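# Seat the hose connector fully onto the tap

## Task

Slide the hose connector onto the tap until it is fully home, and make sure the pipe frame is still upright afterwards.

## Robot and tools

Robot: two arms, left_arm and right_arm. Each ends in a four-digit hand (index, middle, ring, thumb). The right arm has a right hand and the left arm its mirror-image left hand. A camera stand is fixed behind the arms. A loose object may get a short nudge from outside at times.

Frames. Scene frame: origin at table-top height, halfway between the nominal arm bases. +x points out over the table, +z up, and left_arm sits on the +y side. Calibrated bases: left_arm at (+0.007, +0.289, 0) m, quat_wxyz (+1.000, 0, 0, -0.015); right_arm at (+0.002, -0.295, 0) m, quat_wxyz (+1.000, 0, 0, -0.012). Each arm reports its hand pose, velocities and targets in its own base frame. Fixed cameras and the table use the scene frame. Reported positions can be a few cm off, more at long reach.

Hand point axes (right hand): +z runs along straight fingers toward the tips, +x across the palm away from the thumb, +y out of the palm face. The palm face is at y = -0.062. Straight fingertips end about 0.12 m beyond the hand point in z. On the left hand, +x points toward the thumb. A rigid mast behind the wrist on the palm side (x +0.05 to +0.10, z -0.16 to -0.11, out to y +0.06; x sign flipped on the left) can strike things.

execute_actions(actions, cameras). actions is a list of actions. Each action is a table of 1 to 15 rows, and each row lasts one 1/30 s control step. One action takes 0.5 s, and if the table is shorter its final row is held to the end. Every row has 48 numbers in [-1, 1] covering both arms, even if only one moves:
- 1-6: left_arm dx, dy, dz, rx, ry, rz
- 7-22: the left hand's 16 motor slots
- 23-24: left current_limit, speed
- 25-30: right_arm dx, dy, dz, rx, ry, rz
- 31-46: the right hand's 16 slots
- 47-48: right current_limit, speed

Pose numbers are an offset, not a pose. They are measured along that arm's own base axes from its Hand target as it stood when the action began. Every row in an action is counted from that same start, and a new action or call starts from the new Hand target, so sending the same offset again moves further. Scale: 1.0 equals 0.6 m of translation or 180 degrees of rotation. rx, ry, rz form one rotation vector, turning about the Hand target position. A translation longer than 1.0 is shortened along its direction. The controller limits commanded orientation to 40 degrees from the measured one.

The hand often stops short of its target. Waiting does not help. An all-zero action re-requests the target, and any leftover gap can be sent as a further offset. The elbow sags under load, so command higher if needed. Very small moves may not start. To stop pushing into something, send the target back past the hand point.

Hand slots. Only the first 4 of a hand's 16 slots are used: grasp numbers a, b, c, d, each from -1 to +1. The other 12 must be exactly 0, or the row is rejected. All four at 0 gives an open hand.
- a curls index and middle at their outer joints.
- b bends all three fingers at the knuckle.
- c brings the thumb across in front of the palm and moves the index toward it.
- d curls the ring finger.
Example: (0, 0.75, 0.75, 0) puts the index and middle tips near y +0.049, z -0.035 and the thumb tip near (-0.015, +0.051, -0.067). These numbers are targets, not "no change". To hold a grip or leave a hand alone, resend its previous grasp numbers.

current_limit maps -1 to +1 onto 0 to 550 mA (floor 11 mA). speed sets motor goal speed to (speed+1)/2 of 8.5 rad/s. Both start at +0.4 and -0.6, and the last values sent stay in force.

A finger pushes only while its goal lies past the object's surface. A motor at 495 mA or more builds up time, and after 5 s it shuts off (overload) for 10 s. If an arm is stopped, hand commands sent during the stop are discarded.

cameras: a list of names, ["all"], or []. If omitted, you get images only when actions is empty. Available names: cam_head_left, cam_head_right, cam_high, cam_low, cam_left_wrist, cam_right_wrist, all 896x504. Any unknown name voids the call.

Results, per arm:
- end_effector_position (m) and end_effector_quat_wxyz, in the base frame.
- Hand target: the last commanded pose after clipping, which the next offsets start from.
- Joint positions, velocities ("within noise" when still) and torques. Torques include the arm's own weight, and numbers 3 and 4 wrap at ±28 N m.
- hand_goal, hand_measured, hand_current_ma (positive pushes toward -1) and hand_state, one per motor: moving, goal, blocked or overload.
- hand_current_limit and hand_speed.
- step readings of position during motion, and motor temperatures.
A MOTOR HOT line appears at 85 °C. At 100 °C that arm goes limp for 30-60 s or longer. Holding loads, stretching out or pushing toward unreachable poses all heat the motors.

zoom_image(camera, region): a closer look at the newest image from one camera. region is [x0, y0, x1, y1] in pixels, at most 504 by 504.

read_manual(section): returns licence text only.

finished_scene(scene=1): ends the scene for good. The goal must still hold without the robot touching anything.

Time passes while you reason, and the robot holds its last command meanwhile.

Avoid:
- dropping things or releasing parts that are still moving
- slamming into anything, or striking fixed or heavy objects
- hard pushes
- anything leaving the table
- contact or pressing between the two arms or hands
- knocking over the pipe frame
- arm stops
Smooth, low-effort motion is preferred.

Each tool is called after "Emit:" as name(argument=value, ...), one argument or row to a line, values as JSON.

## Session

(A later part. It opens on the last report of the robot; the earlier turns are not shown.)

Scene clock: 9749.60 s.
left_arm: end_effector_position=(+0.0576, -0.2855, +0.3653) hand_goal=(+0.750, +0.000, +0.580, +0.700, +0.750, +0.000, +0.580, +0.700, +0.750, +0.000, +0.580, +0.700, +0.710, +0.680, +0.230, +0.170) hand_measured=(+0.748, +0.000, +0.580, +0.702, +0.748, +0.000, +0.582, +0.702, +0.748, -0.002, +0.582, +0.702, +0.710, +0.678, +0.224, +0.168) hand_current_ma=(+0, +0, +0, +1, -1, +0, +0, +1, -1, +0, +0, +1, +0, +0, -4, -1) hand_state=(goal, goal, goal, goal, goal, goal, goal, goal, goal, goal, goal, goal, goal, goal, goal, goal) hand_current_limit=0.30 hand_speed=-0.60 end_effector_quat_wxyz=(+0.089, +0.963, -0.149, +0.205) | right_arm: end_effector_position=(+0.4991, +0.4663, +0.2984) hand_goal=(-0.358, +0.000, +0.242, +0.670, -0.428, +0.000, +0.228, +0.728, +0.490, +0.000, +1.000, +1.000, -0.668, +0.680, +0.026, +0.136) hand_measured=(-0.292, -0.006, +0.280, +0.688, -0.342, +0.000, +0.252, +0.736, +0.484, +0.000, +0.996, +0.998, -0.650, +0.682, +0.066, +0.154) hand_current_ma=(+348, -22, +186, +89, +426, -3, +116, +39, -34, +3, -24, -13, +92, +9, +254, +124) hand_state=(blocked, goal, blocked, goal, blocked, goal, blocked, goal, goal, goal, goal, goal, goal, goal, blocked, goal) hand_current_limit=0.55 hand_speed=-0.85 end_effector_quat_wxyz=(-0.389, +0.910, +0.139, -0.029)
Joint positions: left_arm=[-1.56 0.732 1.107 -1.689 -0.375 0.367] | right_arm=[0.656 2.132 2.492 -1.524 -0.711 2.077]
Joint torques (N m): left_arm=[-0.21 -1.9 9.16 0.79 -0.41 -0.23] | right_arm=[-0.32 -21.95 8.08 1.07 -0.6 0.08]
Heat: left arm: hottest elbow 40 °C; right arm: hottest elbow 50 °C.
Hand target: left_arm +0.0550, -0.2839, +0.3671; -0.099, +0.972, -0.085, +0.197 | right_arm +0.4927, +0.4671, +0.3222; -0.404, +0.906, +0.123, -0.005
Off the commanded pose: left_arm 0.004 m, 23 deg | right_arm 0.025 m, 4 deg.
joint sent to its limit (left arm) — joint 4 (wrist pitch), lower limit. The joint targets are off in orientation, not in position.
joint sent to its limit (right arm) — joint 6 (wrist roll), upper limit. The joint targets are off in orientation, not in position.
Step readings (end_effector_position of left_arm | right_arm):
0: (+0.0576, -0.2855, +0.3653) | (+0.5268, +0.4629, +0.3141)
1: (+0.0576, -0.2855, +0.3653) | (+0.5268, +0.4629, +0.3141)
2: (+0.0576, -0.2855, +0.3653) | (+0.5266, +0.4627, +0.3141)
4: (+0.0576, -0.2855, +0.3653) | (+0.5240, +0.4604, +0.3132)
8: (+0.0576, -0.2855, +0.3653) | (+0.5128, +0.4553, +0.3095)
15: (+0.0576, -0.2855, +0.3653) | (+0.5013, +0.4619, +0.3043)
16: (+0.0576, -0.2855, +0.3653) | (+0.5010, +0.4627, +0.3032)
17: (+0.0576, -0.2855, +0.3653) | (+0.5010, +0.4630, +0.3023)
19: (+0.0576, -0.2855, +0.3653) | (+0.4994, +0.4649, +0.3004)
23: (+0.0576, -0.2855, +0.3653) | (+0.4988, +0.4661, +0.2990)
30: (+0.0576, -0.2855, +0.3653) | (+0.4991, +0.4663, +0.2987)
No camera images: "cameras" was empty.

Emit:
execute_actions(
  actions=[
    [[0,0,0,0,0,0,0,0,0,0,0,0,0,0,0,0,0,0,0,0,0,0,0.3,-0.6,0.0713,0.0032,-0.0087,0,0,0,0.15,0.56,0.82,-0.8,0,0,0,0,0,0,0,0,0,0,0,0,0.55,-0.85]],
  ],
  cameras=["cam_low","cam_left_wrist","cam_right_wrist"],
)

Emit:
zoom_image(
  camera="cam_low",
  region=[416, 196, 456, 223],
)

Emit:
zoom_image(
  camera="cam_right_wrist",
  region=[500, 0, 740, 120],
)

Emit:
zoom_image(
  camera="cam_left_wrist",
  region=[295, 310, 345, 380],
)

Scene clock: 9762.40 s.
left_arm: end_effector_position=(+0.0576, -0.2855, +0.3653) hand_goal=(+0.750, +0.000, +0.580, +0.700, +0.750, +0.000, +0.580, +0.700, +0.750, +0.000, +0.580, +0.700, +0.710, +0.680, +0.230, +0.170) hand_measured=(+0.748, +0.000, +0.580, +0.702, +0.748, +0.000, +0.582, +0.702, +0.748, -0.002, +0.582, +0.702, +0.710, +0.678, +0.224, +0.168) hand_current_ma=(+0, +0, +0, +1, -1, +0, +0, +1, -1, +0, +0, +1, +0, +0, -4, -1) hand_state=(goal, goal, goal, goal, goal, goal, goal, goal, goal, goal, goal, goal, goal, goal, goal, goal) hand_current_limit=0.30 hand_speed=-0.60 end_effector_quat_wxyz=(+0.089, +0.963, -0.149, +0.205) | right_arm: end_effector_position=(+0.5169, +0.4736, +0.3098) hand_goal=(-0.358, +0.000, +0.242, +0.670, -0.428, +0.000, +0.228, +0.728, +0.490, +0.000, +1.000, +1.000, -0.668, +0.680, +0.026, +0.136) hand_measured=(-0.292, -0.006, +0.280, +0.688, -0.342, +0.000, +0.252, +0.736, +0.484, +0.000, +0.996, +0.998, -0.650, +0.682, +0.066, +0.154) hand_current_ma=(+348, -24, +186, +89, +426, -4, +116, +39, -34, +3, -24, -13, +89, +9, +254, +124) hand_state=(blocked, goal, blocked, goal, blocked, goal, blocked, goal, goal, goal, goal, goal, goal, goal, blocked, goal) hand_current_limit=0.55 hand_speed=-0.85 end_effector_quat_wxyz=(-0.399, +0.906, +0.138, -0.019)
Joint positions: left_arm=[-1.56 0.732 1.107 -1.689 -0.375 0.367] | right_arm=[0.646 2.234 2.7 -1.602 -0.722 2.081]
Joint torques (N m): left_arm=[-0.26 -2.08 9.14 0.87 -0.4 -0.2] | right_arm=[-2.2 -18.14 12.77 0.51 -0.46 0.03]
Heat: left arm: hottest elbow 40 °C; right arm: hottest shoulder 50 °C.
Hand target: left_arm +0.0550, -0.2839, +0.3671; -0.099, +0.972, -0.085, +0.197 | right_arm +0.5356, +0.4690, +0.3169; -0.404, +0.907, +0.123, -0.005
Off the commanded pose: left_arm 0.004 m, 23 deg | right_arm 0.020 m, 2 deg.
joint sent to its limit (left arm) — joint 4 (wrist pitch), lower limit. The joint targets are off in orientation, not in position.
joint sent to its limit (right arm) — joint 6 (wrist roll), upper limit. The joint targets still meet the commanded pose.
Step readings (end_effector_position of left_arm | right_arm):
0: (+0.0576, -0.2855, +0.3653) | (+0.4991, +0.4663, +0.2984)
1: (+0.0576, -0.2855, +0.3653) | (+0.4991, +0.4663, +0.2984)
2: (+0.0576, -0.2855, +0.3653) | (+0.4990, +0.4664, +0.2986)
4: (+0.0576, -0.2855, +0.3653) | (+0.5017, +0.4670, +0.3010)
8: (+0.0576, -0.2855, +0.3653) | (+0.5089, +0.4714, +0.3078)
15: (+0.0576, -0.2855, +0.3653) | (+0.5163, +0.4735, +0.3096)
camera_calibration:
cam_left_wrist: T_world_to_cam=[[-0.499354, 0.780647, -0.375812, 0.353502], [0.31521, 0.567731, 0.760476, -0.177691], [0.807024, 0.261287, -0.529567, 0.349928], [0, 0, 0, 1]] pos_world=[-0.0498675, -0.266511, 0.45329]
cam_right_wrist: T_world_to_cam=[[-0.583476, -0.643321, -0.495675, 0.787119], [-0.406431, -0.297105, 0.864027, 0.0356964], [-0.703114, 0.705597, -0.0881121, 0.185149], [0, 0, 0, 1]] pos_world=[0.603954, 0.386335, 0.375627]
Images, in order (width x height): cam_low 896x504, cam_left_wrist 896x504, cam_right_wrist 896x504.

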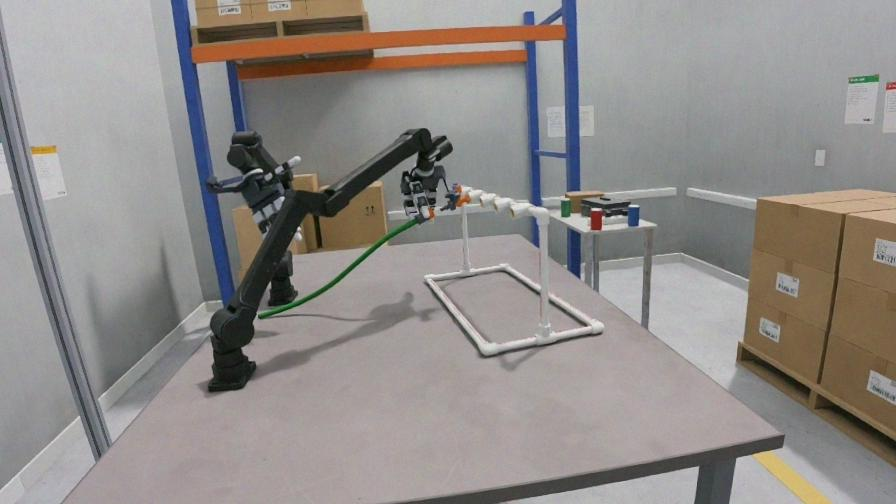

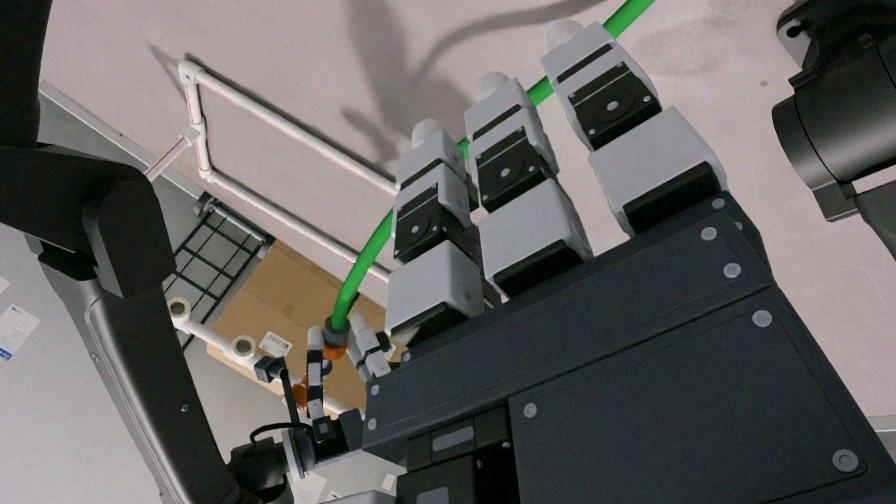

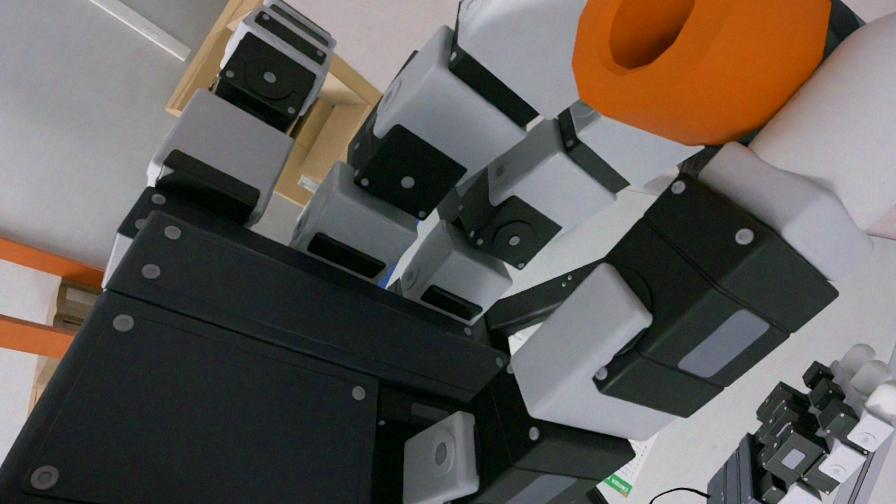

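Scaled by 12.600.

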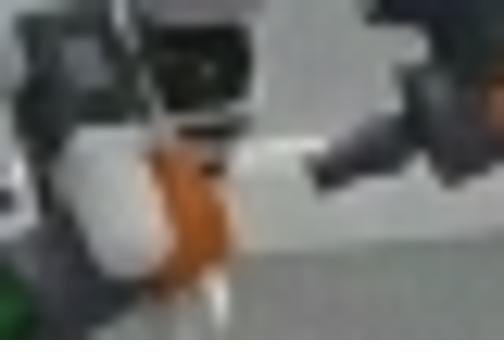

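Scaled by 2.100.

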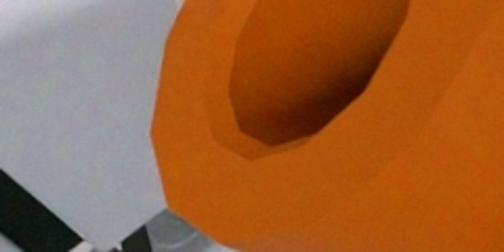

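Scaled by 7.200.

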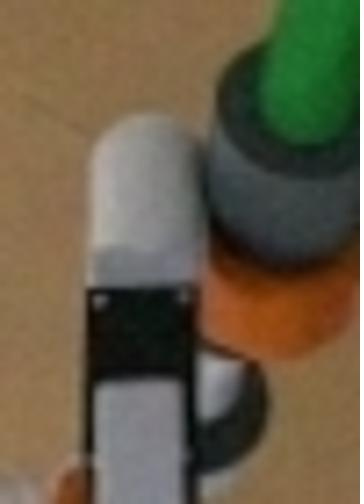

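Emit:
execute_actions(
  actions=[],
  cameras=["cam_high","cam_head_left","cam_head_right"],
)

Emit:
zoom_image(
  camera="cam_high",
  region=[190, 70, 440, 220],
)

Emit:
zoom_image(
  camera="cam_head_left",
  region=[280, 60, 440, 180],
)

Emit:
zoom_image(
  camera="cam_head_right",
  region=[280, 60, 440, 180],
)

Scene clock: 9770.47 s.
left_arm: end_effector_position=(+0.0576, -0.2855, +0.3653) hand_goal=(+0.750, +0.000, +0.580, +0.700, +0.750, +0.000, +0.580, +0.700, +0.750, +0.000, +0.580, +0.700, +0.710, +0.680, +0.230, +0.170) hand_measured=(+0.748, +0.000, +0.580, +0.702, +0.748, +0.000, +0.582, +0.702, +0.748, -0.002, +0.582, +0.702, +0.710, +0.678, +0.224, +0.168) hand_current_ma=(+0, +0, +0, +1, -1, +0, +0, +1, -1, +0, +0, +1, +0, +0, -4, -1) hand_state=(goal, goal, goal, goal, goal, goal, goal, goal, goal, goal, goal, goal, goal, goal, goal, goal) hand_current_limit=0.30 hand_speed=-0.60 end_effector_quat_wxyz=(+0.089, +0.963, -0.149, +0.205) | right_arm: end_effector_position=(+0.5169, +0.4736, +0.3099) hand_goal=(-0.358, +0.000, +0.242, +0.670, -0.428, +0.000, +0.228, +0.728, +0.490, +0.000, +1.000, +1.000, -0.668, +0.680, +0.026, +0.136) hand_measured=(-0.292, -0.006, +0.280, +0.688, -0.342, +0.000, +0.252, +0.736, +0.484, +0.000, +0.996, +0.998, -0.650, +0.682, +0.066, +0.154) hand_current_ma=(+348, -24, +186, +89, +426, -4, +116, +39, -34, +3, -24, -13, +89, +9, +254, +124) hand_state=(blocked, goal, blocked, goal, blocked, goal, blocked, goal, goal, goal, goal, goal, goal, goal, blocked, goal) hand_current_limit=0.55 hand_speed=-0.85 end_effector_quat_wxyz=(-0.399, +0.906, +0.138, -0.019)
Joint positions: left_arm=[-1.56 0.732 1.107 -1.689 -0.375 0.367] | right_arm=[0.646 2.234 2.701 -1.602 -0.722 2.081]
Joint velocities: within noise
Joint torques (N m): left_arm=[-0.26 -1.73 9.13 0.77 -0.41 -0.22] | right_arm=[-2.26 -18.14 12.82 0.54 -0.46 0.03]
Motor temperatures (°C): left_arm=[26 26 40 26 28 27] | right_arm=[26 51 50 26 26 25]
Heat: left arm: hottest elbow 40 °C; right arm: hottest shoulder 51 °C.
Hand target: left_arm +0.0550, -0.2839, +0.3671; -0.099, +0.972, -0.085, +0.197 | right_arm +0.5357, +0.4690, +0.3171; -0.404, +0.906, +0.123, -0.005
Off the commanded pose: left_arm 0.004 m, 23 deg | right_arm 0.020 m, 2 deg.
Images, in order (width x height): cam_head_left 896x504, cam_head_right 896x504, cam_high 896x504.

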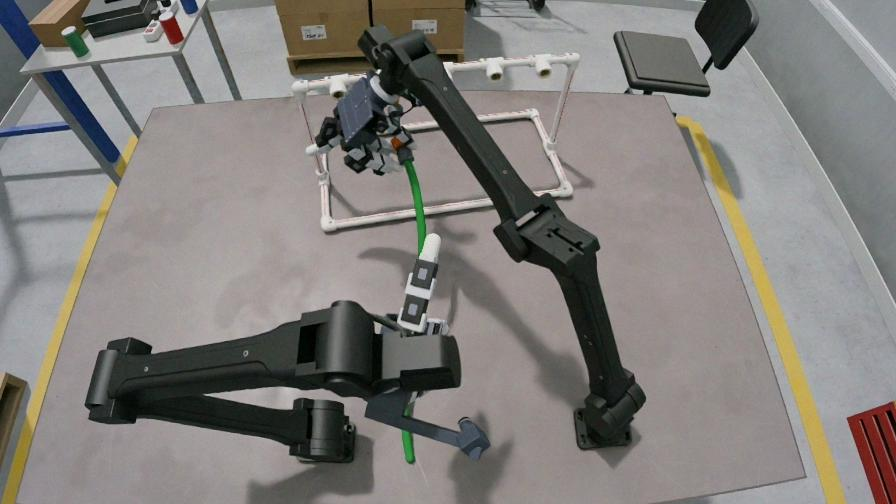

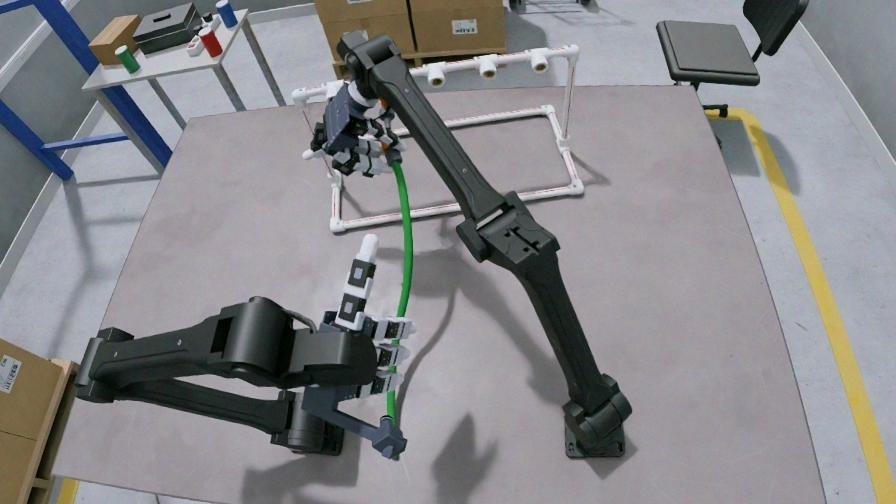

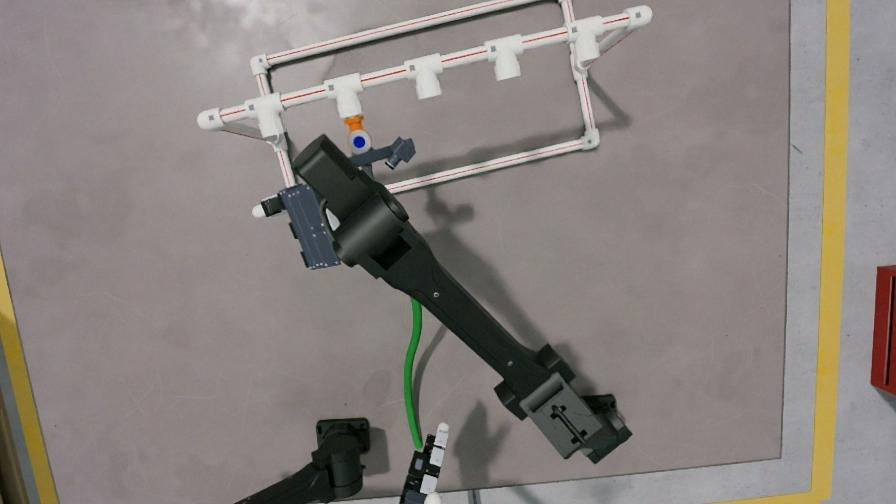

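Scaled by 2.016.

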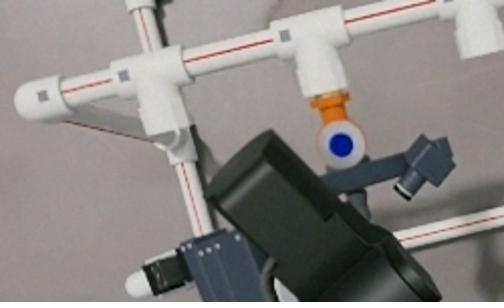

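Scaled by 3.150.

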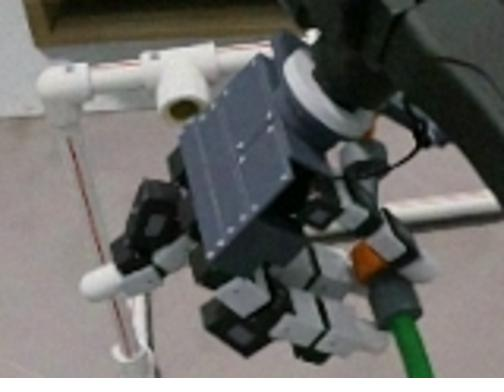

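Scaled by 3.150.

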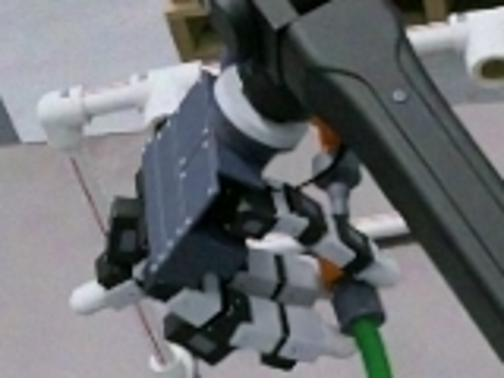

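Emit:
execute_actions(
  actions=[
    [[0,0,0,0,0,0,0,0,0,0,0,0,0,0,0,0,0,0,0,0,0,0,0.3,-0.6,-0.10,-0.01,-0.01,0,0,0,0.15,0.56,0.82,-0.8,0,0,0,0,0,0,0,0,0,0,0,0,0.55,-0.85]],
    [[0,0,0,0,0,0,0,0,0,0,0,0,0,0,0,0,0,0,0,0,0,0,0.3,-0.6,-0.09,-0.03,0.04,0,0,0,0.15,0.56,0.82,-0.8,0,0,0,0,0,0,0,0,0,0,0,0,0.55,-0.85]],
    [[0,0,0,0,0,0,0,0,0,0,0,0,0,0,0,0,0,0,0,0,0,0,0.3,-0.6,-0.05,-0.12,0.06,0,0,0,0.15,0.56,0.82,-0.8,0,0,0,0,0,0,0,0,0,0,0,0,0.55,-0.85]],
  ],
  cameras=["cam_high","cam_low","cam_head_left"],
)

Scene clock: 10011.23 s.
left_arm: end_effector_position=(+0.0576, -0.2855, +0.3653) hand_goal=(+0.750, +0.000, +0.580, +0.700, +0.750, +0.000, +0.580, +0.700, +0.750, +0.000, +0.580, +0.700, +0.710, +0.680, +0.230, +0.170) hand_measured=(+0.748, +0.000, +0.580, +0.702, +0.748, +0.000, +0.582, +0.702, +0.748, -0.002, +0.582, +0.702, +0.710, +0.678, +0.224, +0.168) hand_current_ma=(+0, +0, +0, +1, -1, +0, +0, +1, -1, +0, +0, +1, +0, +0, -4, -1) hand_state=(goal, goal, goal, goal, goal, goal, goal, goal, goal, goal, goal, goal, goal, goal, goal, goal) hand_current_limit=0.30 hand_speed=-0.60 end_effector_quat_wxyz=(+0.089, +0.963, -0.149, +0.205) | right_arm: end_effector_position=(+0.3947, +0.3748, +0.3685) hand_goal=(-0.358, +0.000, +0.242, +0.670, -0.428, +0.000, +0.228, +0.728, +0.490, +0.000, +1.000, +1.000, -0.668, +0.680, +0.026, +0.136) hand_measured=(-0.292, -0.010, +0.280, +0.688, -0.346, -0.004, +0.252, +0.736, +0.484, +0.000, +0.996, +0.998, -0.650, +0.682, +0.066, +0.154) hand_current_ma=(+351, -40, +189, +91, +426, -17, +116, +39, -33, +3, -24, -13, +92, +9, +254, +124) hand_state=(blocked, goal, blocked, goal, blocked, goal, blocked, goal, goal, goal, goal, goal, goal, goal, blocked, goal) hand_current_limit=0.55 hand_speed=-0.85 end_effector_quat_wxyz=(-0.401, +0.905, +0.139, -0.008)
Joint positions: left_arm=[-1.56 0.732 1.107 -1.689 -0.375 0.367] | right_arm=[0.639 1.659 1.966 -1.424 -0.716 2.076]
Joint torques (N m): left_arm=[-0.21 -1.96 9.17 0.7 -0.38 -0.24] | right_arm=[-0.79 -14.15 8.34 0.57 -0.58 0.07]
Motor temperatures (°C): left_arm=[26 26 40 26 28 27] | right_arm=[26 52 58 26 25 25]
Heat: left arm: hottest elbow 40 °C; right arm: hottest elbow 58 °C.
Hand target: left_arm +0.0550, -0.2839, +0.3671; -0.099, +0.972, -0.085, +0.197 | right_arm +0.3917, +0.3730, +0.3710; -0.404, +0.907, +0.123, -0.005
Off the commanded pose: left_arm 0.004 m, 23 deg | right_arm 0.004 m, 2 deg.
joint sent to its limit (left arm) — joint 4 (wrist pitch), lower limit. The joint targets are off in orientation, not in position.
joint sent to its limit (right arm) — joint 6 (wrist roll), upper limit. The joint targets still meet the commanded pose.
Step readings (end_effector_position of left_arm | right_arm):
0: (+0.0576, -0.2855, +0.3653) | (+0.5169, +0.4736, +0.3099)
1: (+0.0576, -0.2855, +0.3653) | (+0.5169, +0.4736, +0.3099)
2: (+0.0576, -0.2855, +0.3653) | (+0.5167, +0.4732, +0.3083)
4: (+0.0576, -0.2855, +0.3653) | (+0.5118, +0.4687, +0.3029)
8: (+0.0576, -0.2855, +0.3653) | (+0.4945, +0.4583, +0.2845)
15: (+0.0576, -0.2855, +0.3653) | (+0.4838, +0.4589, +0.2769)
16: (+0.0576, -0.2855, +0.3653) | (+0.4833, +0.4590, +0.2784)
17: (+0.0576, -0.2855, +0.3653) | (+0.4806, +0.4587, +0.2801)
19: (+0.0576, -0.2855, +0.3653) | (+0.4682, +0.4543, +0.2825)
23: (+0.0576, -0.2855, +0.3653) | (+0.4417, +0.4436, +0.2975)
30: (+0.0576, -0.2855, +0.3653) | (+0.4243, +0.4430, +0.3331)
31: (+0.0576, -0.2855, +0.3653) | (+0.4234, +0.4430, +0.3350)
32: (+0.0576, -0.2855, +0.3653) | (+0.4213, +0.4411, +0.3356)
34: (+0.0576, -0.2855, +0.3653) | (+0.4126, +0.4303, +0.3320)
38: (+0.0576, -0.2855, +0.3653) | (+0.3994, +0.4018, +0.3341)
45: (+0.0576, -0.2855, +0.3653) | (+0.3970, +0.3769, +0.3651)
Images, in order (width x height): cam_head_left 896x504, cam_high 896x504, cam_low 896x504.

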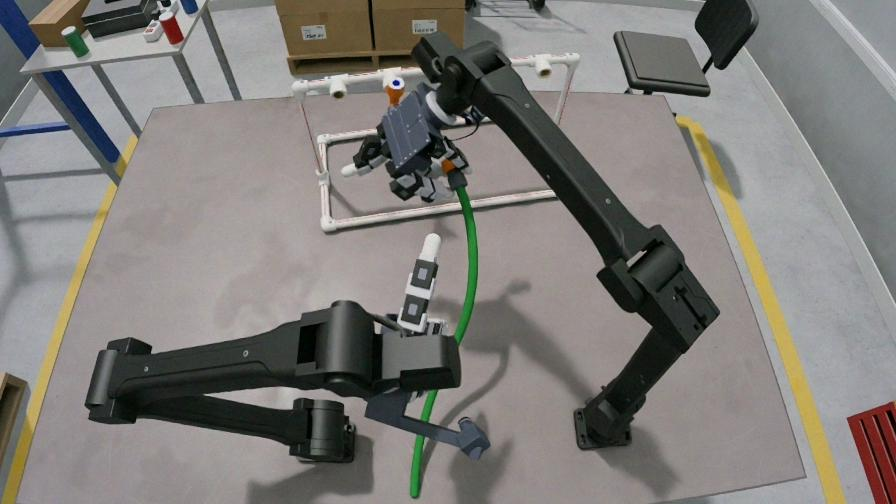

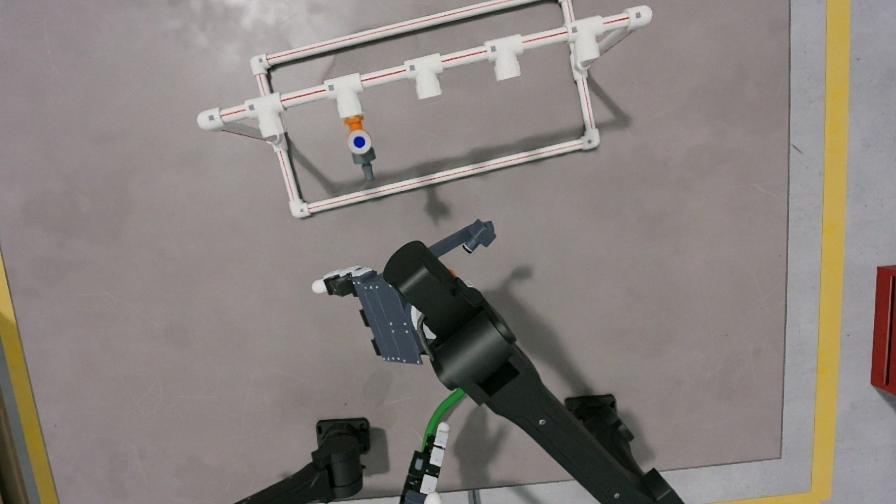

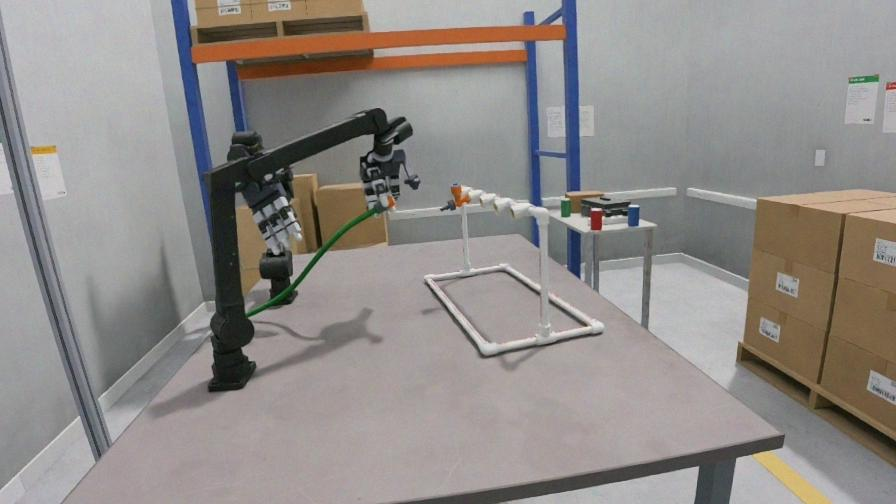

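Emit:
execute_actions(
  actions=[
    [[0,0,0,0,0,0,0,0,0,0,0,0,0,0,0,0,0,0,0,0,0,0,0.3,-0.6,-0.025,-0.1,0.02,0,0,0,0.15,0.56,0.82,-0.8,0,0,0,0,0,0,0,0,0,0,0,0,0.55,-0.85]],
    [[0,0,0,0,0,0,0,0,0,0,0,0,0,0,0,0,0,0,0,0,0,0,0.3,-0.6,-0.025,-0.12,0.02,0,0,0,0.15,0.56,0.82,-0.8,0,0,0,0,0,0,0,0,0,0,0,0,0.55,-0.85]],
  ],
  cameras=["cam_high","cam_head_right","cam_low"],
)

Scene clock: 10067.40 s.
left_arm: end_effector_position=(+0.0576, -0.2855, +0.3653) hand_goal=(+0.750, +0.000, +0.580, +0.700, +0.750, +0.000, +0.580, +0.700, +0.750, +0.000, +0.580, +0.700, +0.710, +0.680, +0.230, +0.170) hand_measured=(+0.748, +0.000, +0.580, +0.702, +0.748, +0.000, +0.582, +0.702, +0.748, -0.002, +0.582, +0.702, +0.710, +0.678, +0.224, +0.168) hand_current_ma=(+0, +0, +0, +1, -1, +0, +0, +1, -1, +0, +0, +1, +0, +0, -4, -1) hand_state=(goal, goal, goal, goal, goal, goal, goal, goal, goal, goal, goal, goal, goal, goal, goal, goal) hand_current_limit=0.30 hand_speed=-0.60 end_effector_quat_wxyz=(+0.089, +0.963, -0.149, +0.205) | right_arm: end_effector_position=(+0.3660, +0.2426, +0.3897) hand_goal=(-0.358, +0.000, +0.242, +0.670, -0.428, +0.000, +0.228, +0.728, +0.490, +0.000, +1.000, +1.000, -0.668, +0.680, +0.026, +0.136) hand_measured=(-0.288, -0.012, +0.282, +0.690, -0.350, -0.004, +0.252, +0.736, +0.484, +0.000, +0.996, +0.998, -0.642, +0.682, +0.066, +0.154) hand_current_ma=(+371, -55, +199, +95, +410, -17, +116, +39, -33, +3, -24, -13, +130, +10, +254, +124) hand_state=(blocked, goal, blocked, goal, blocked, goal, blocked, goal, goal, goal, goal, goal, blocked, goal, blocked, goal) hand_current_limit=0.55 hand_speed=-0.85 end_effector_quat_wxyz=(-0.403, +0.907, +0.121, -0.005)
Joint positions: left_arm=[-1.56 0.732 1.107 -1.689 -0.375 0.367] | right_arm=[0.427 1.453 1.793 -1.616 -0.786 1.857]
Joint torques (N m): left_arm=[-0.38 -2.02 9.07 0.77 -0.41 -0.2] | right_arm=[-0.67 -10.99 8.59 -0.02 -0.67 -0.04]
Motor temperatures (°C): left_arm=[26 26 40 26 28 27] | right_arm=[26 48 52 26 26 25]
Heat: left arm: hottest elbow 40 °C; right arm: hottest elbow 52 °C.
Hand target: left_arm +0.0550, -0.2839, +0.3671; -0.099, +0.972, -0.085, +0.197 | right_arm +0.3617, +0.2411, +0.3950; -0.404, +0.906, +0.123, -0.005
Off the commanded pose: left_arm 0.004 m, 23 deg | right_arm 0.007 m, 0 deg.
joint sent to its limit (left arm) — joint 4 (wrist pitch), lower limit. The joint targets are off in orientation, not in position.
Step readings (end_effector_position of left_arm | right_arm):
0: (+0.0576, -0.2855, +0.3653) | (+0.3947, +0.3748, +0.3685)
1: (+0.0576, -0.2855, +0.3653) | (+0.3945, +0.3748, +0.3681)
2: (+0.0576, -0.2855, +0.3653) | (+0.3941, +0.3735, +0.3674)
4: (+0.0576, -0.2855, +0.3653) | (+0.3887, +0.3653, +0.3624)
8: (+0.0576, -0.2855, +0.3653) | (+0.3819, +0.3383, +0.3579)
15: (+0.0576, -0.2855, +0.3653) | (+0.3838, +0.3172, +0.3746)
16: (+0.0576, -0.2855, +0.3653) | (+0.3826, +0.3167, +0.3762)
17: (+0.0576, -0.2855, +0.3653) | (+0.3813, +0.3143, +0.3769)
19: (+0.0576, -0.2855, +0.3653) | (+0.3731, +0.3039, +0.3756)
23: (+0.0576, -0.2855, +0.3653) | (+0.3654, +0.2694, +0.3770)
30: (+0.0576, -0.2855, +0.3653) | (+0.3663, +0.2428, +0.3900)
Images, in order (width x height): cam_head_right 896x504, cam_high 896x504, cam_low 896x504.

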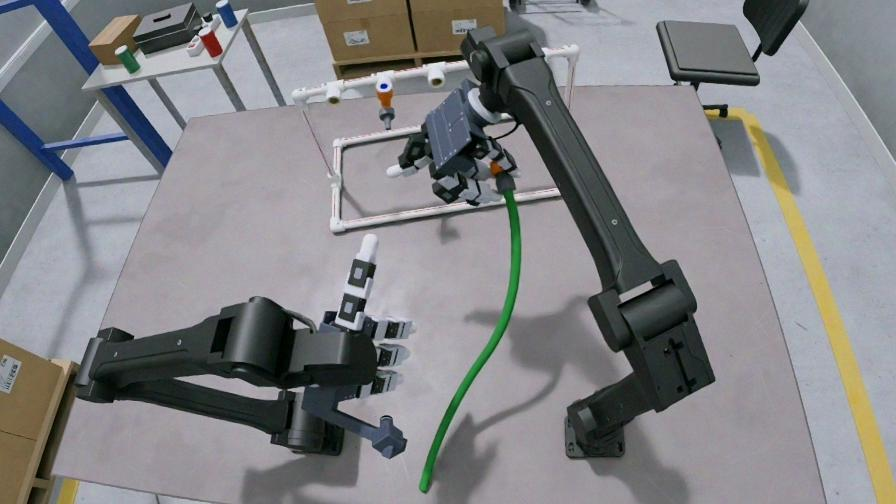

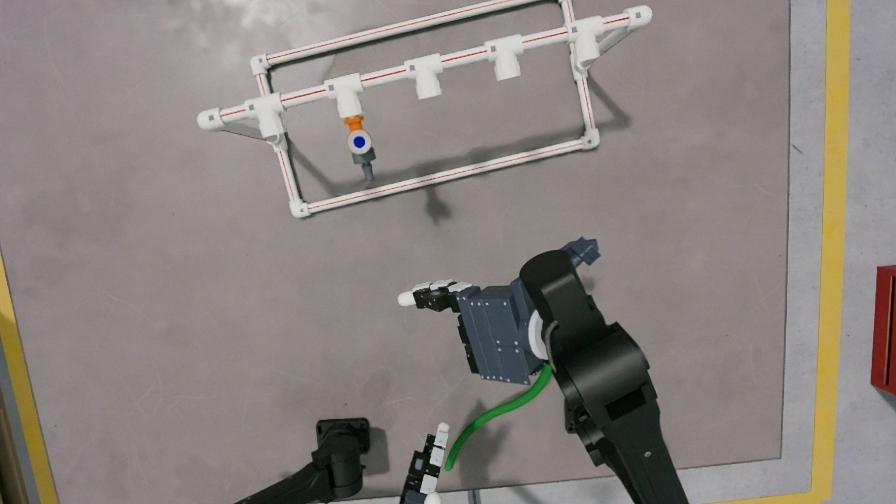

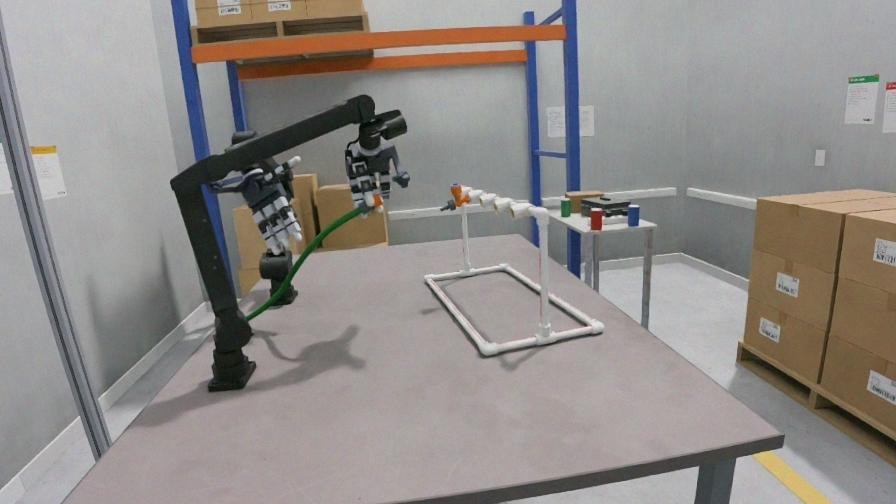

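Emit:
execute_actions(
  actions=[
    [[0,0,0,0,0,0,0,0,0,0,0,0,0,0,0,0,0,0,0,0,0,0,0.3,-0.6,0.0,-0.133,0.0,0,0,0,0.15,0.56,0.82,-0.8,0,0,0,0,0,0,0,0,0,0,0,0,0.55,-0.85]],
    [[0.10,0.075,0.04,-0.0185,0.03,0.027,0,0,0,0,0,0,0,0,0,0,0,0,0,0,0,0,0.3,-0.6,0,0,0,0,0,0,0.15,0.56,0.82,-0.8,0,0,0,0,0,0,0,0,0,0,0,0,0.55,-0.85]],
  ],
  cameras=["cam_high","cam_head_right"],
)

Scene clock: 10088.00 s.
left_arm: end_effector_position=(+0.1145, -0.2384, +0.3768) hand_goal=(+0.750, +0.000, +0.580, +0.700, +0.750, +0.000, +0.580, +0.700, +0.750, +0.000, +0.580, +0.700, +0.710, +0.680, +0.230, +0.170) hand_measured=(+0.750, +0.000, +0.580, +0.702, +0.750, +0.000, +0.582, +0.702, +0.750, -0.002, +0.582, +0.702, +0.710, +0.678, +0.224, +0.168) hand_current_ma=(+0, +0, +0, +1, +0, +0, +0, +1, +0, +0, +0, +1, +0, +0, -4, -1) hand_state=(goal, goal, goal, goal, goal, goal, goal, goal, goal, goal, goal, goal, goal, goal, goal, goal) hand_current_limit=0.30 hand_speed=-0.60 end_effector_quat_wxyz=(+0.090, +0.974, -0.079, +0.195) | right_arm: end_effector_position=(+0.3690, +0.1619, +0.3906) hand_goal=(-0.358, +0.000, +0.242, +0.670, -0.428, +0.000, +0.228, +0.728, +0.490, +0.000, +1.000, +1.000, -0.668, +0.680, +0.026, +0.136) hand_measured=(-0.286, -0.014, +0.282, +0.690, -0.352, -0.004, +0.252, +0.736, +0.484, +0.000, +0.996, +0.998, -0.640, +0.682, +0.066, +0.154) hand_current_ma=(+378, -62, +202, +96, +401, -17, +116, +39, -32, +3, -24, -13, +143, +13, +254, +124) hand_state=(blocked, goal, blocked, goal, blocked, goal, blocked, goal, goal, goal, goal, goal, blocked, goal, blocked, goal) hand_current_limit=0.55 hand_speed=-0.85 end_effector_quat_wxyz=(-0.405, +0.908, +0.103, +0.036)
Joint positions: left_arm=[-1.19 0.644 1.107 -1.689 -0.266 0.59] | right_arm=[0.241 1.364 1.708 -1.681 -0.811 1.686]
Joint torques (N m): left_arm=[1.44 -0.21 11.56 0.99 -0.25 0.12] | right_arm=[-0.44 -10.11 7.9 -0.1 -0.64 -0.05]
Heat: left arm: hottest elbow 40 °C; right arm: hottest elbow 51 °C.
Hand target: left_arm +0.1150, -0.2388, +0.3911; -0.075, +0.985, -0.042, +0.149 | right_arm +0.3616, +0.1612, +0.3951; -0.404, +0.906, +0.123, -0.005
Off the commanded pose: left_arm 0.014 m, 20 deg | right_arm 0.009 m, 5 deg.
joint sent to its limit (left arm) — joint 4 (wrist pitch), lower limit. The joint targets are off in orientation, not in position.
joint sent to its limit (right arm) — joint 4 (wrist pitch), lower limit. The joint targets are off in orientation, not in position.
Step readings (end_effector_position of left_arm | right_arm):
0: (+0.0576, -0.2855, +0.3653) | (+0.3661, +0.2426, +0.3897)
1: (+0.0576, -0.2855, +0.3653) | (+0.3660, +0.2426, +0.3897)
2: (+0.0576, -0.2855, +0.3653) | (+0.3660, +0.2405, +0.3892)
4: (+0.0576, -0.2855, +0.3653) | (+0.3633, +0.2306, +0.3855)
8: (+0.0576, -0.2855, +0.3653) | (+0.3646, +0.1884, +0.3799)
15: (+0.0576, -0.2855, +0.3653) | (+0.3690, +0.1621, +0.3899)
16: (+0.0575, -0.2855, +0.3654) | (+0.3686, +0.1621, +0.3908)
17: (+0.0582, -0.2844, +0.3652) | (+0.3685, +0.1620, +0.3913)
19: (+0.0690, -0.2775, +0.3672) | (+0.3686, +0.1620, +0.3915)
23: (+0.1039, -0.2503, +0.3798) | (+0.3688, +0.1620, +0.3909)
30: (+0.1159, -0.2363, +0.3817) | (+0.3690, +0.1619, +0.3906)
Images, in order (width x height): cam_head_right 896x504, cam_high 896x504.

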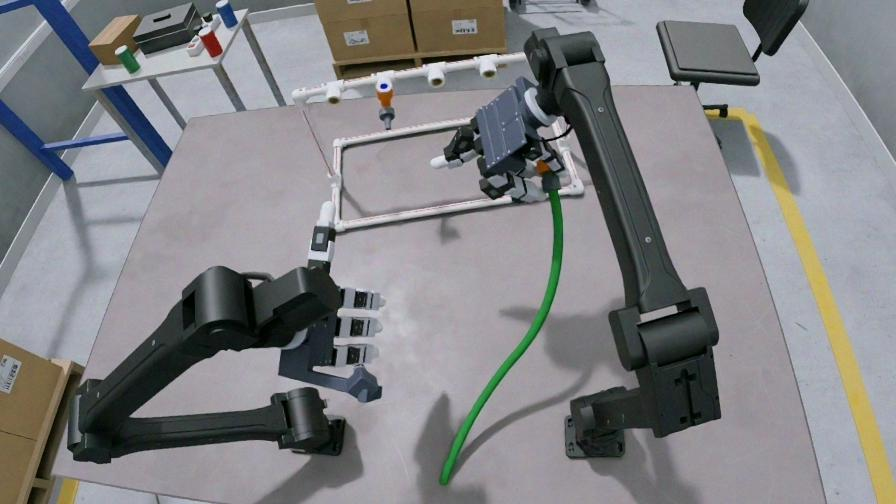

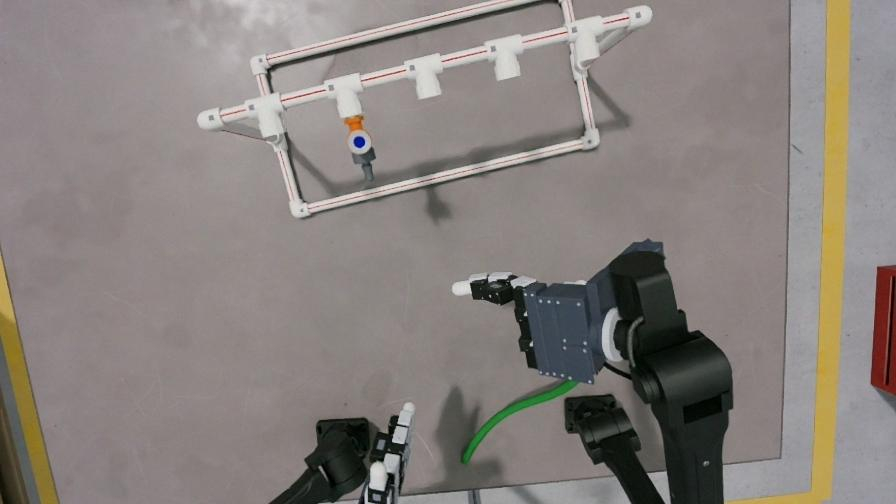

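Emit:
execute_actions(
  actions=[],
  cameras=["cam_high","cam_low","cam_head_left"],
)

Scene clock: 10130.37 s.
left_arm: end_effector_position=(+0.1145, -0.2384, +0.3768) hand_goal=(+0.750, +0.000, +0.580, +0.700, +0.750, +0.000, +0.580, +0.700, +0.750, +0.000, +0.580, +0.700, +0.710, +0.680, +0.230, +0.170) hand_measured=(+0.750, +0.000, +0.580, +0.702, +0.750, +0.000, +0.582, +0.702, +0.750, -0.002, +0.582, +0.702, +0.710, +0.678, +0.224, +0.168) hand_current_ma=(+0, +0, +0, +1, +0, +0, +0, +1, +0, +0, +0, +1, +0, +0, -4, -1) hand_state=(goal, goal, goal, goal, goal, goal, goal, goal, goal, goal, goal, goal, goal, goal, goal, goal) hand_current_limit=0.30 hand_speed=-0.60 end_effector_quat_wxyz=(+0.090, +0.974, -0.079, +0.195) | right_arm: end_effector_position=(+0.3690, +0.1619, +0.3906) hand_goal=(-0.358, +0.000, +0.242, +0.670, -0.428, +0.000, +0.228, +0.728, +0.490, +0.000, +1.000, +1.000, -0.668, +0.680, +0.026, +0.136) hand_measured=(-0.286, -0.014, +0.282, +0.690, -0.352, -0.004, +0.252, +0.736, +0.484, +0.000, +0.996, +0.998, -0.640, +0.682, +0.066, +0.154) hand_current_ma=(+378, -62, +202, +96, +401, -17, +116, +39, -32, +3, -24, -13, +143, +13, +254, +124) hand_state=(blocked, goal, blocked, goal, blocked, goal, blocked, goal, goal, goal, goal, goal, blocked, goal, blocked, goal) hand_current_limit=0.55 hand_speed=-0.85 end_effector_quat_wxyz=(-0.405, +0.908, +0.103, +0.036)
Joint positions: left_arm=[-1.19 0.644 1.107 -1.689 -0.266 0.59] | right_arm=[0.241 1.364 1.708 -1.681 -0.811 1.686]
Joint velocities: within noise
Joint torques (N m): left_arm=[1.61 -0.26 11.63 1.06 -0.24 0.14] | right_arm=[-0.38 -10.11 7.91 -0.09 -0.64 -0.05]
Motor temperatures (°C): left_arm=[26 26 42 26 28 27] | right_arm=[26 44 48 26 26 25]
Heat: left arm: hottest elbow 42 °C; right arm: hottest elbow 48 °C.
Hand target: left_arm +0.1150, -0.2388, +0.3911; -0.074, +0.985, -0.042, +0.149 | right_arm +0.3616, +0.1612, +0.3951; -0.404, +0.906, +0.123, -0.005
Off the commanded pose: left_arm 0.014 m, 20 deg | right_arm 0.009 m, 5 deg.
Images, in order (width x height): cam_head_left 896x504, cam_high 896x504, cam_low 896x504.

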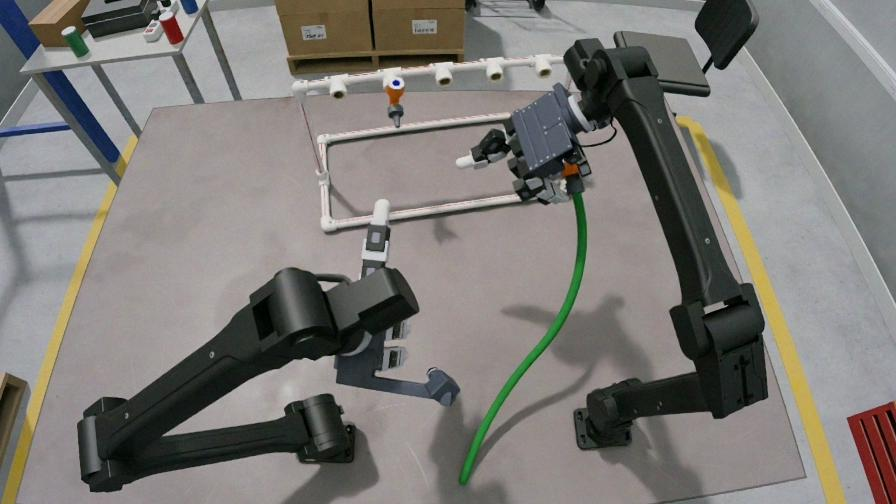

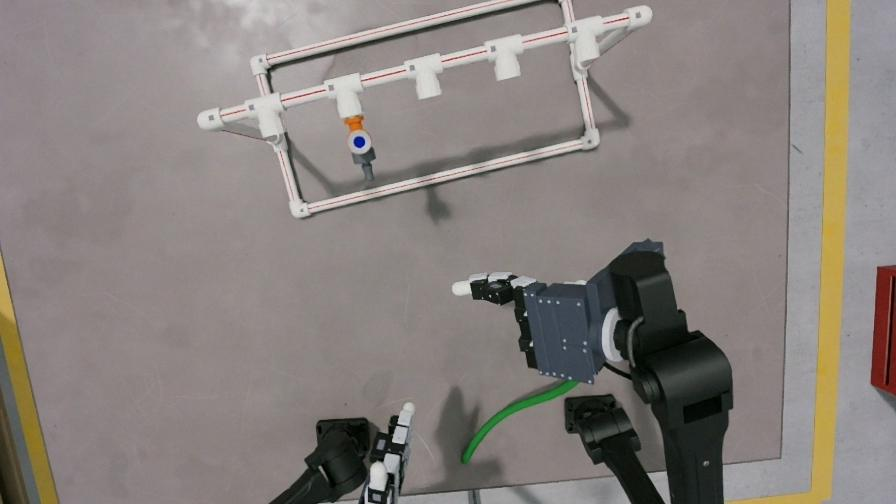

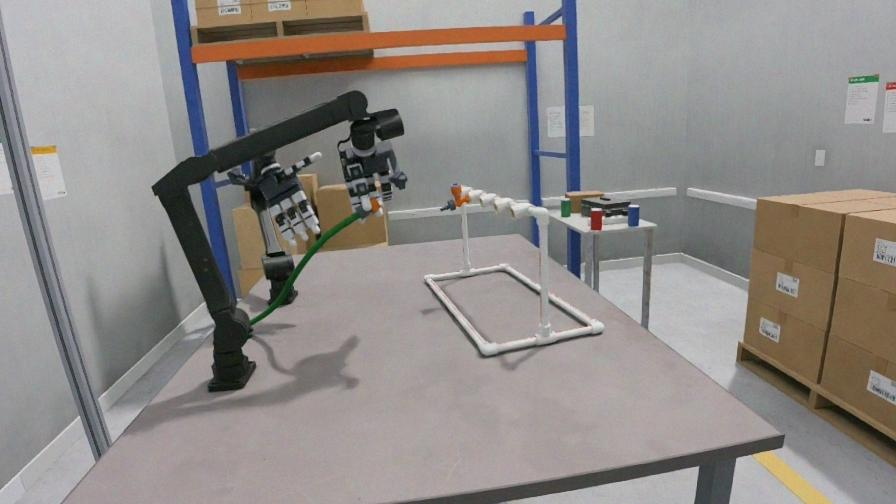

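Emit:
execute_actions(
  actions=[
    [[0.09,0.066,0.012,-0.0185,0.030,0.027,0,0,0,0,0,0,0,0,0,0,0,0,0,0,0,0,0.3,-0.6,0,0,0,0,0,0,0.15,0.56,0.82,-0.8,0,0,0,0,0,0,0,0,0,0,0,0,0.55,-0.85]],
    [[0.08,0.07,0.01,-0.0185,0.030,0.027,0,0,0,0,0,0,0,0,0,0,0,0,0,0,0,0,0.3,-0.6,0,0,0,0,0,0,0.15,0.56,0.82,-0.8,0,0,0,0,0,0,0,0,0,0,0,0,0.55,-0.85]],
  ],
  cameras=[],
)

Scene clock: 10215.43 s.
left_arm: end_effector_position=(+0.2135, -0.1566, +0.3702) hand_goal=(+0.750, +0.000, +0.580, +0.700, +0.750, +0.000, +0.580, +0.700, +0.750, +0.000, +0.580, +0.700, +0.710, +0.680, +0.230, +0.170) hand_measured=(+0.750, +0.000, +0.580, +0.702, +0.750, +0.000, +0.582, +0.702, +0.750, -0.002, +0.582, +0.702, +0.710, +0.678, +0.224, +0.168) hand_current_ma=(+0, +0, +0, +1, +0, +0, +0, +1, +0, +0, +0, +1, +0, +0, -4, -1) hand_state=(goal, goal, goal, goal, goal, goal, goal, goal, goal, goal, goal, goal, goal, goal, goal, goal) hand_current_limit=0.30 hand_speed=-0.60 end_effector_quat_wxyz=(+0.050, +0.987, +0.036, +0.151) | right_arm: end_effector_position=(+0.3690, +0.1619, +0.3906) hand_goal=(-0.358, +0.000, +0.242, +0.670, -0.428, +0.000, +0.228, +0.728, +0.490, +0.000, +1.000, +1.000, -0.668, +0.680, +0.026, +0.136) hand_measured=(-0.286, -0.014, +0.282, +0.690, -0.352, -0.004, +0.252, +0.736, +0.484, +0.000, +0.996, +0.998, -0.640, +0.682, +0.066, +0.154) hand_current_ma=(+378, -62, +202, +96, +401, -17, +116, +39, -32, +3, -24, -13, +143, +13, +254, +124) hand_state=(blocked, goal, blocked, goal, blocked, goal, blocked, goal, goal, goal, goal, goal, blocked, goal, blocked, goal) hand_current_limit=0.55 hand_speed=-0.85 end_effector_quat_wxyz=(-0.405, +0.908, +0.103, +0.036)
Joint positions: left_arm=[-0.408 0.706 1.142 -1.689 -0.038 1.096] | right_arm=[0.241 1.364 1.708 -1.681 -0.811 1.686]
Joint torques (N m): left_arm=[1.44 -0.85 14.89 1.05 0.06 0.19] | right_arm=[-0.44 -10.05 7.91 -0.1 -0.64 -0.05]
Heat: left arm: hottest elbow 44 °C; right arm: hottest elbow 47 °C.
Hand target: left_arm +0.2170, -0.1572, +0.4042; -0.025, +0.997, +0.043, +0.051 | right_arm +0.3616, +0.1612, +0.3951; -0.404, +0.906, +0.123, -0.005
Off the commanded pose: left_arm 0.034 m, 14 deg | right_arm 0.009 m, 5 deg.
joint sent to its limit (left arm) — joint 4 (wrist pitch), lower limit. The joint targets are off in orientation, not in position.
joint sent to its limit (right arm) — joint 4 (wrist pitch), lower limit. The joint targets are off in orientation, not in position.
Step readings (end_effector_position of left_arm | right_arm):
0: (+0.1145, -0.2384, +0.3768) | (+0.3690, +0.1619, +0.3906)
1: (+0.1146, -0.2383, +0.3767) | (+0.3690, +0.1619, +0.3906)
2: (+0.1151, -0.2377, +0.3762) | (+0.3690, +0.1619, +0.3906)
4: (+0.1291, -0.2292, +0.3754) | (+0.3690, +0.1619, +0.3906)
8: (+0.1616, -0.2044, +0.3747) | (+0.3690, +0.1619, +0.3906)
15: (+0.1687, -0.1963, +0.3708) | (+0.3690, +0.1619, +0.3906)
16: (+0.1686, -0.1964, +0.3701) | (+0.3690, +0.1619, +0.3906)
17: (+0.1693, -0.1960, +0.3697) | (+0.3690, +0.1619, +0.3906)
19: (+0.1810, -0.1858, +0.3690) | (+0.3690, +0.1619, +0.3906)
23: (+0.2078, -0.1586, +0.3701) | (+0.3690, +0.1619, +0.3906)
30: (+0.2161, -0.1554, +0.3723) | (+0.3690, +0.1619, +0.3906)
No camera images: "cameras" was empty.

Emit:
execute_actions(
  actions=[
    [[0.09,0.115,0.0,-0.0185,0.030,0.027,0,0,0,0,0,0,0,0,0,0,0,0,0,0,0,0,0.3,-0.6,0,0,0,0,0,0,0.15,0.56,0.82,-0.8,0,0,0,0,0,0,0,0,0,0,0,0,0.55,-0.85]],
    [[0.1,0.13,-0.02,0,0,0,0,0,0,0,0,0,0,0,0,0,0,0,0,0,0,0,0.3,-0.6,0,0,0,0,0,0,0.15,0.56,0.82,-0.8,0,0,0,0,0,0,0,0,0,0,0,0,0.55,-0.85]],
  ],
  cameras=["cam_high"],
)

Scene clock: 10222.67 s.
left_arm: end_effector_position=(+0.3260, -0.0106, +0.3584) hand_goal=(+0.750, +0.000, +0.580, +0.700, +0.750, +0.000, +0.580, +0.700, +0.750, +0.000, +0.580, +0.700, +0.710, +0.680, +0.230, +0.170) hand_measured=(+0.750, +0.000, +0.580, +0.702, +0.750, +0.000, +0.580, +0.702, +0.748, -0.002, +0.582, +0.702, +0.710, +0.678, +0.224, +0.168) hand_current_ma=(+0, +0, +0, +1, +0, +0, +0, +1, +0, +0, +0, +1, +0, +0, -4, -1) hand_state=(goal, goal, goal, goal, goal, goal, goal, goal, goal, goal, goal, goal, goal, goal, goal, goal) hand_current_limit=0.30 hand_speed=-0.60 end_effector_quat_wxyz=(+0.012, +0.992, +0.095, +0.081) | right_arm: end_effector_position=(+0.3690, +0.1619, +0.3906) hand_goal=(-0.358, +0.000, +0.242, +0.670, -0.428, +0.000, +0.228, +0.728, +0.490, +0.000, +1.000, +1.000, -0.668, +0.680, +0.026, +0.136) hand_measured=(-0.286, -0.014, +0.282, +0.690, -0.352, -0.004, +0.252, +0.736, +0.484, +0.000, +0.996, +0.998, -0.640, +0.682, +0.066, +0.154) hand_current_ma=(+378, -62, +202, +96, +401, -17, +116, +39, -32, +3, -24, -13, +143, +13, +254, +124) hand_state=(blocked, goal, blocked, goal, blocked, goal, blocked, goal, goal, goal, goal, goal, blocked, goal, blocked, goal) hand_current_limit=0.55 hand_speed=-0.85 end_effector_quat_wxyz=(-0.405, +0.908, +0.103, +0.036)
Joint positions: left_arm=[0.265 1.044 1.319 -1.689 0.051 1.642] | right_arm=[0.241 1.364 1.708 -1.681 -0.811 1.686]
Joint torques (N m): left_arm=[0.62 -6.07 14.83 0.61 0.2 0.15] | right_arm=[-0.44 -10.05 7.91 -0.08 -0.64 -0.05]
Heat: left arm: hottest elbow 46 °C; right arm: hottest elbow 47 °C.
Hand target: left_arm +0.3310, -0.0102, +0.3923; -0.001, +0.996, +0.085, +0.002 | right_arm +0.3616, +0.1612, +0.3951; -0.404, +0.906, +0.123, -0.005
Off the commanded pose: left_arm 0.034 m, 9 deg | right_arm 0.009 m, 5 deg.
joint sent to its limit (left arm) — joint 4 (wrist pitch), lower limit. The joint targets are off in orientation, not in position.
joint sent to its limit (right arm) — joint 4 (wrist pitch), lower limit. The joint targets are off in orientation, not in position.
Step readings (end_effector_position of left_arm | right_arm):
0: (+0.2135, -0.1566, +0.3702) | (+0.3690, +0.1619, +0.3906)
1: (+0.2135, -0.1566, +0.3702) | (+0.3690, +0.1619, +0.3906)
2: (+0.2148, -0.1553, +0.3708) | (+0.3690, +0.1619, +0.3906)
4: (+0.2273, -0.1387, +0.3727) | (+0.3690, +0.1619, +0.3906)
8: (+0.2557, -0.0959, +0.3746) | (+0.3690, +0.1619, +0.3906)
15: (+0.2699, -0.0879, +0.3695) | (+0.3690, +0.1619, +0.3906)
16: (+0.2700, -0.0878, +0.3688) | (+0.3690, +0.1619, +0.3906)
17: (+0.2715, -0.0856, +0.3686) | (+0.3690, +0.1619, +0.3906)
19: (+0.2832, -0.0665, +0.3715) | (+0.3690, +0.1619, +0.3906)
23: (+0.3140, -0.0186, +0.3707) | (+0.3690, +0.1619, +0.3906)
30: (+0.3286, -0.0090, +0.3510) | (+0.3690, +0.1619, +0.3906)
Images, in order (width x height): cam_high 896x504.

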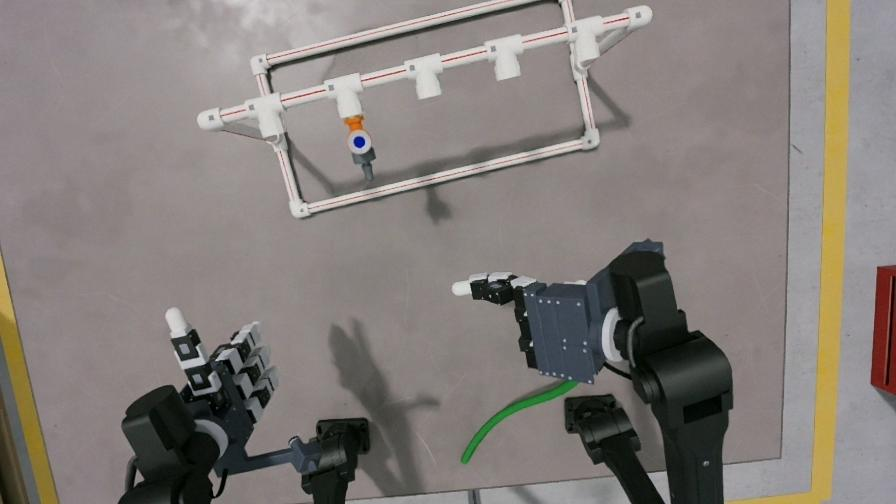

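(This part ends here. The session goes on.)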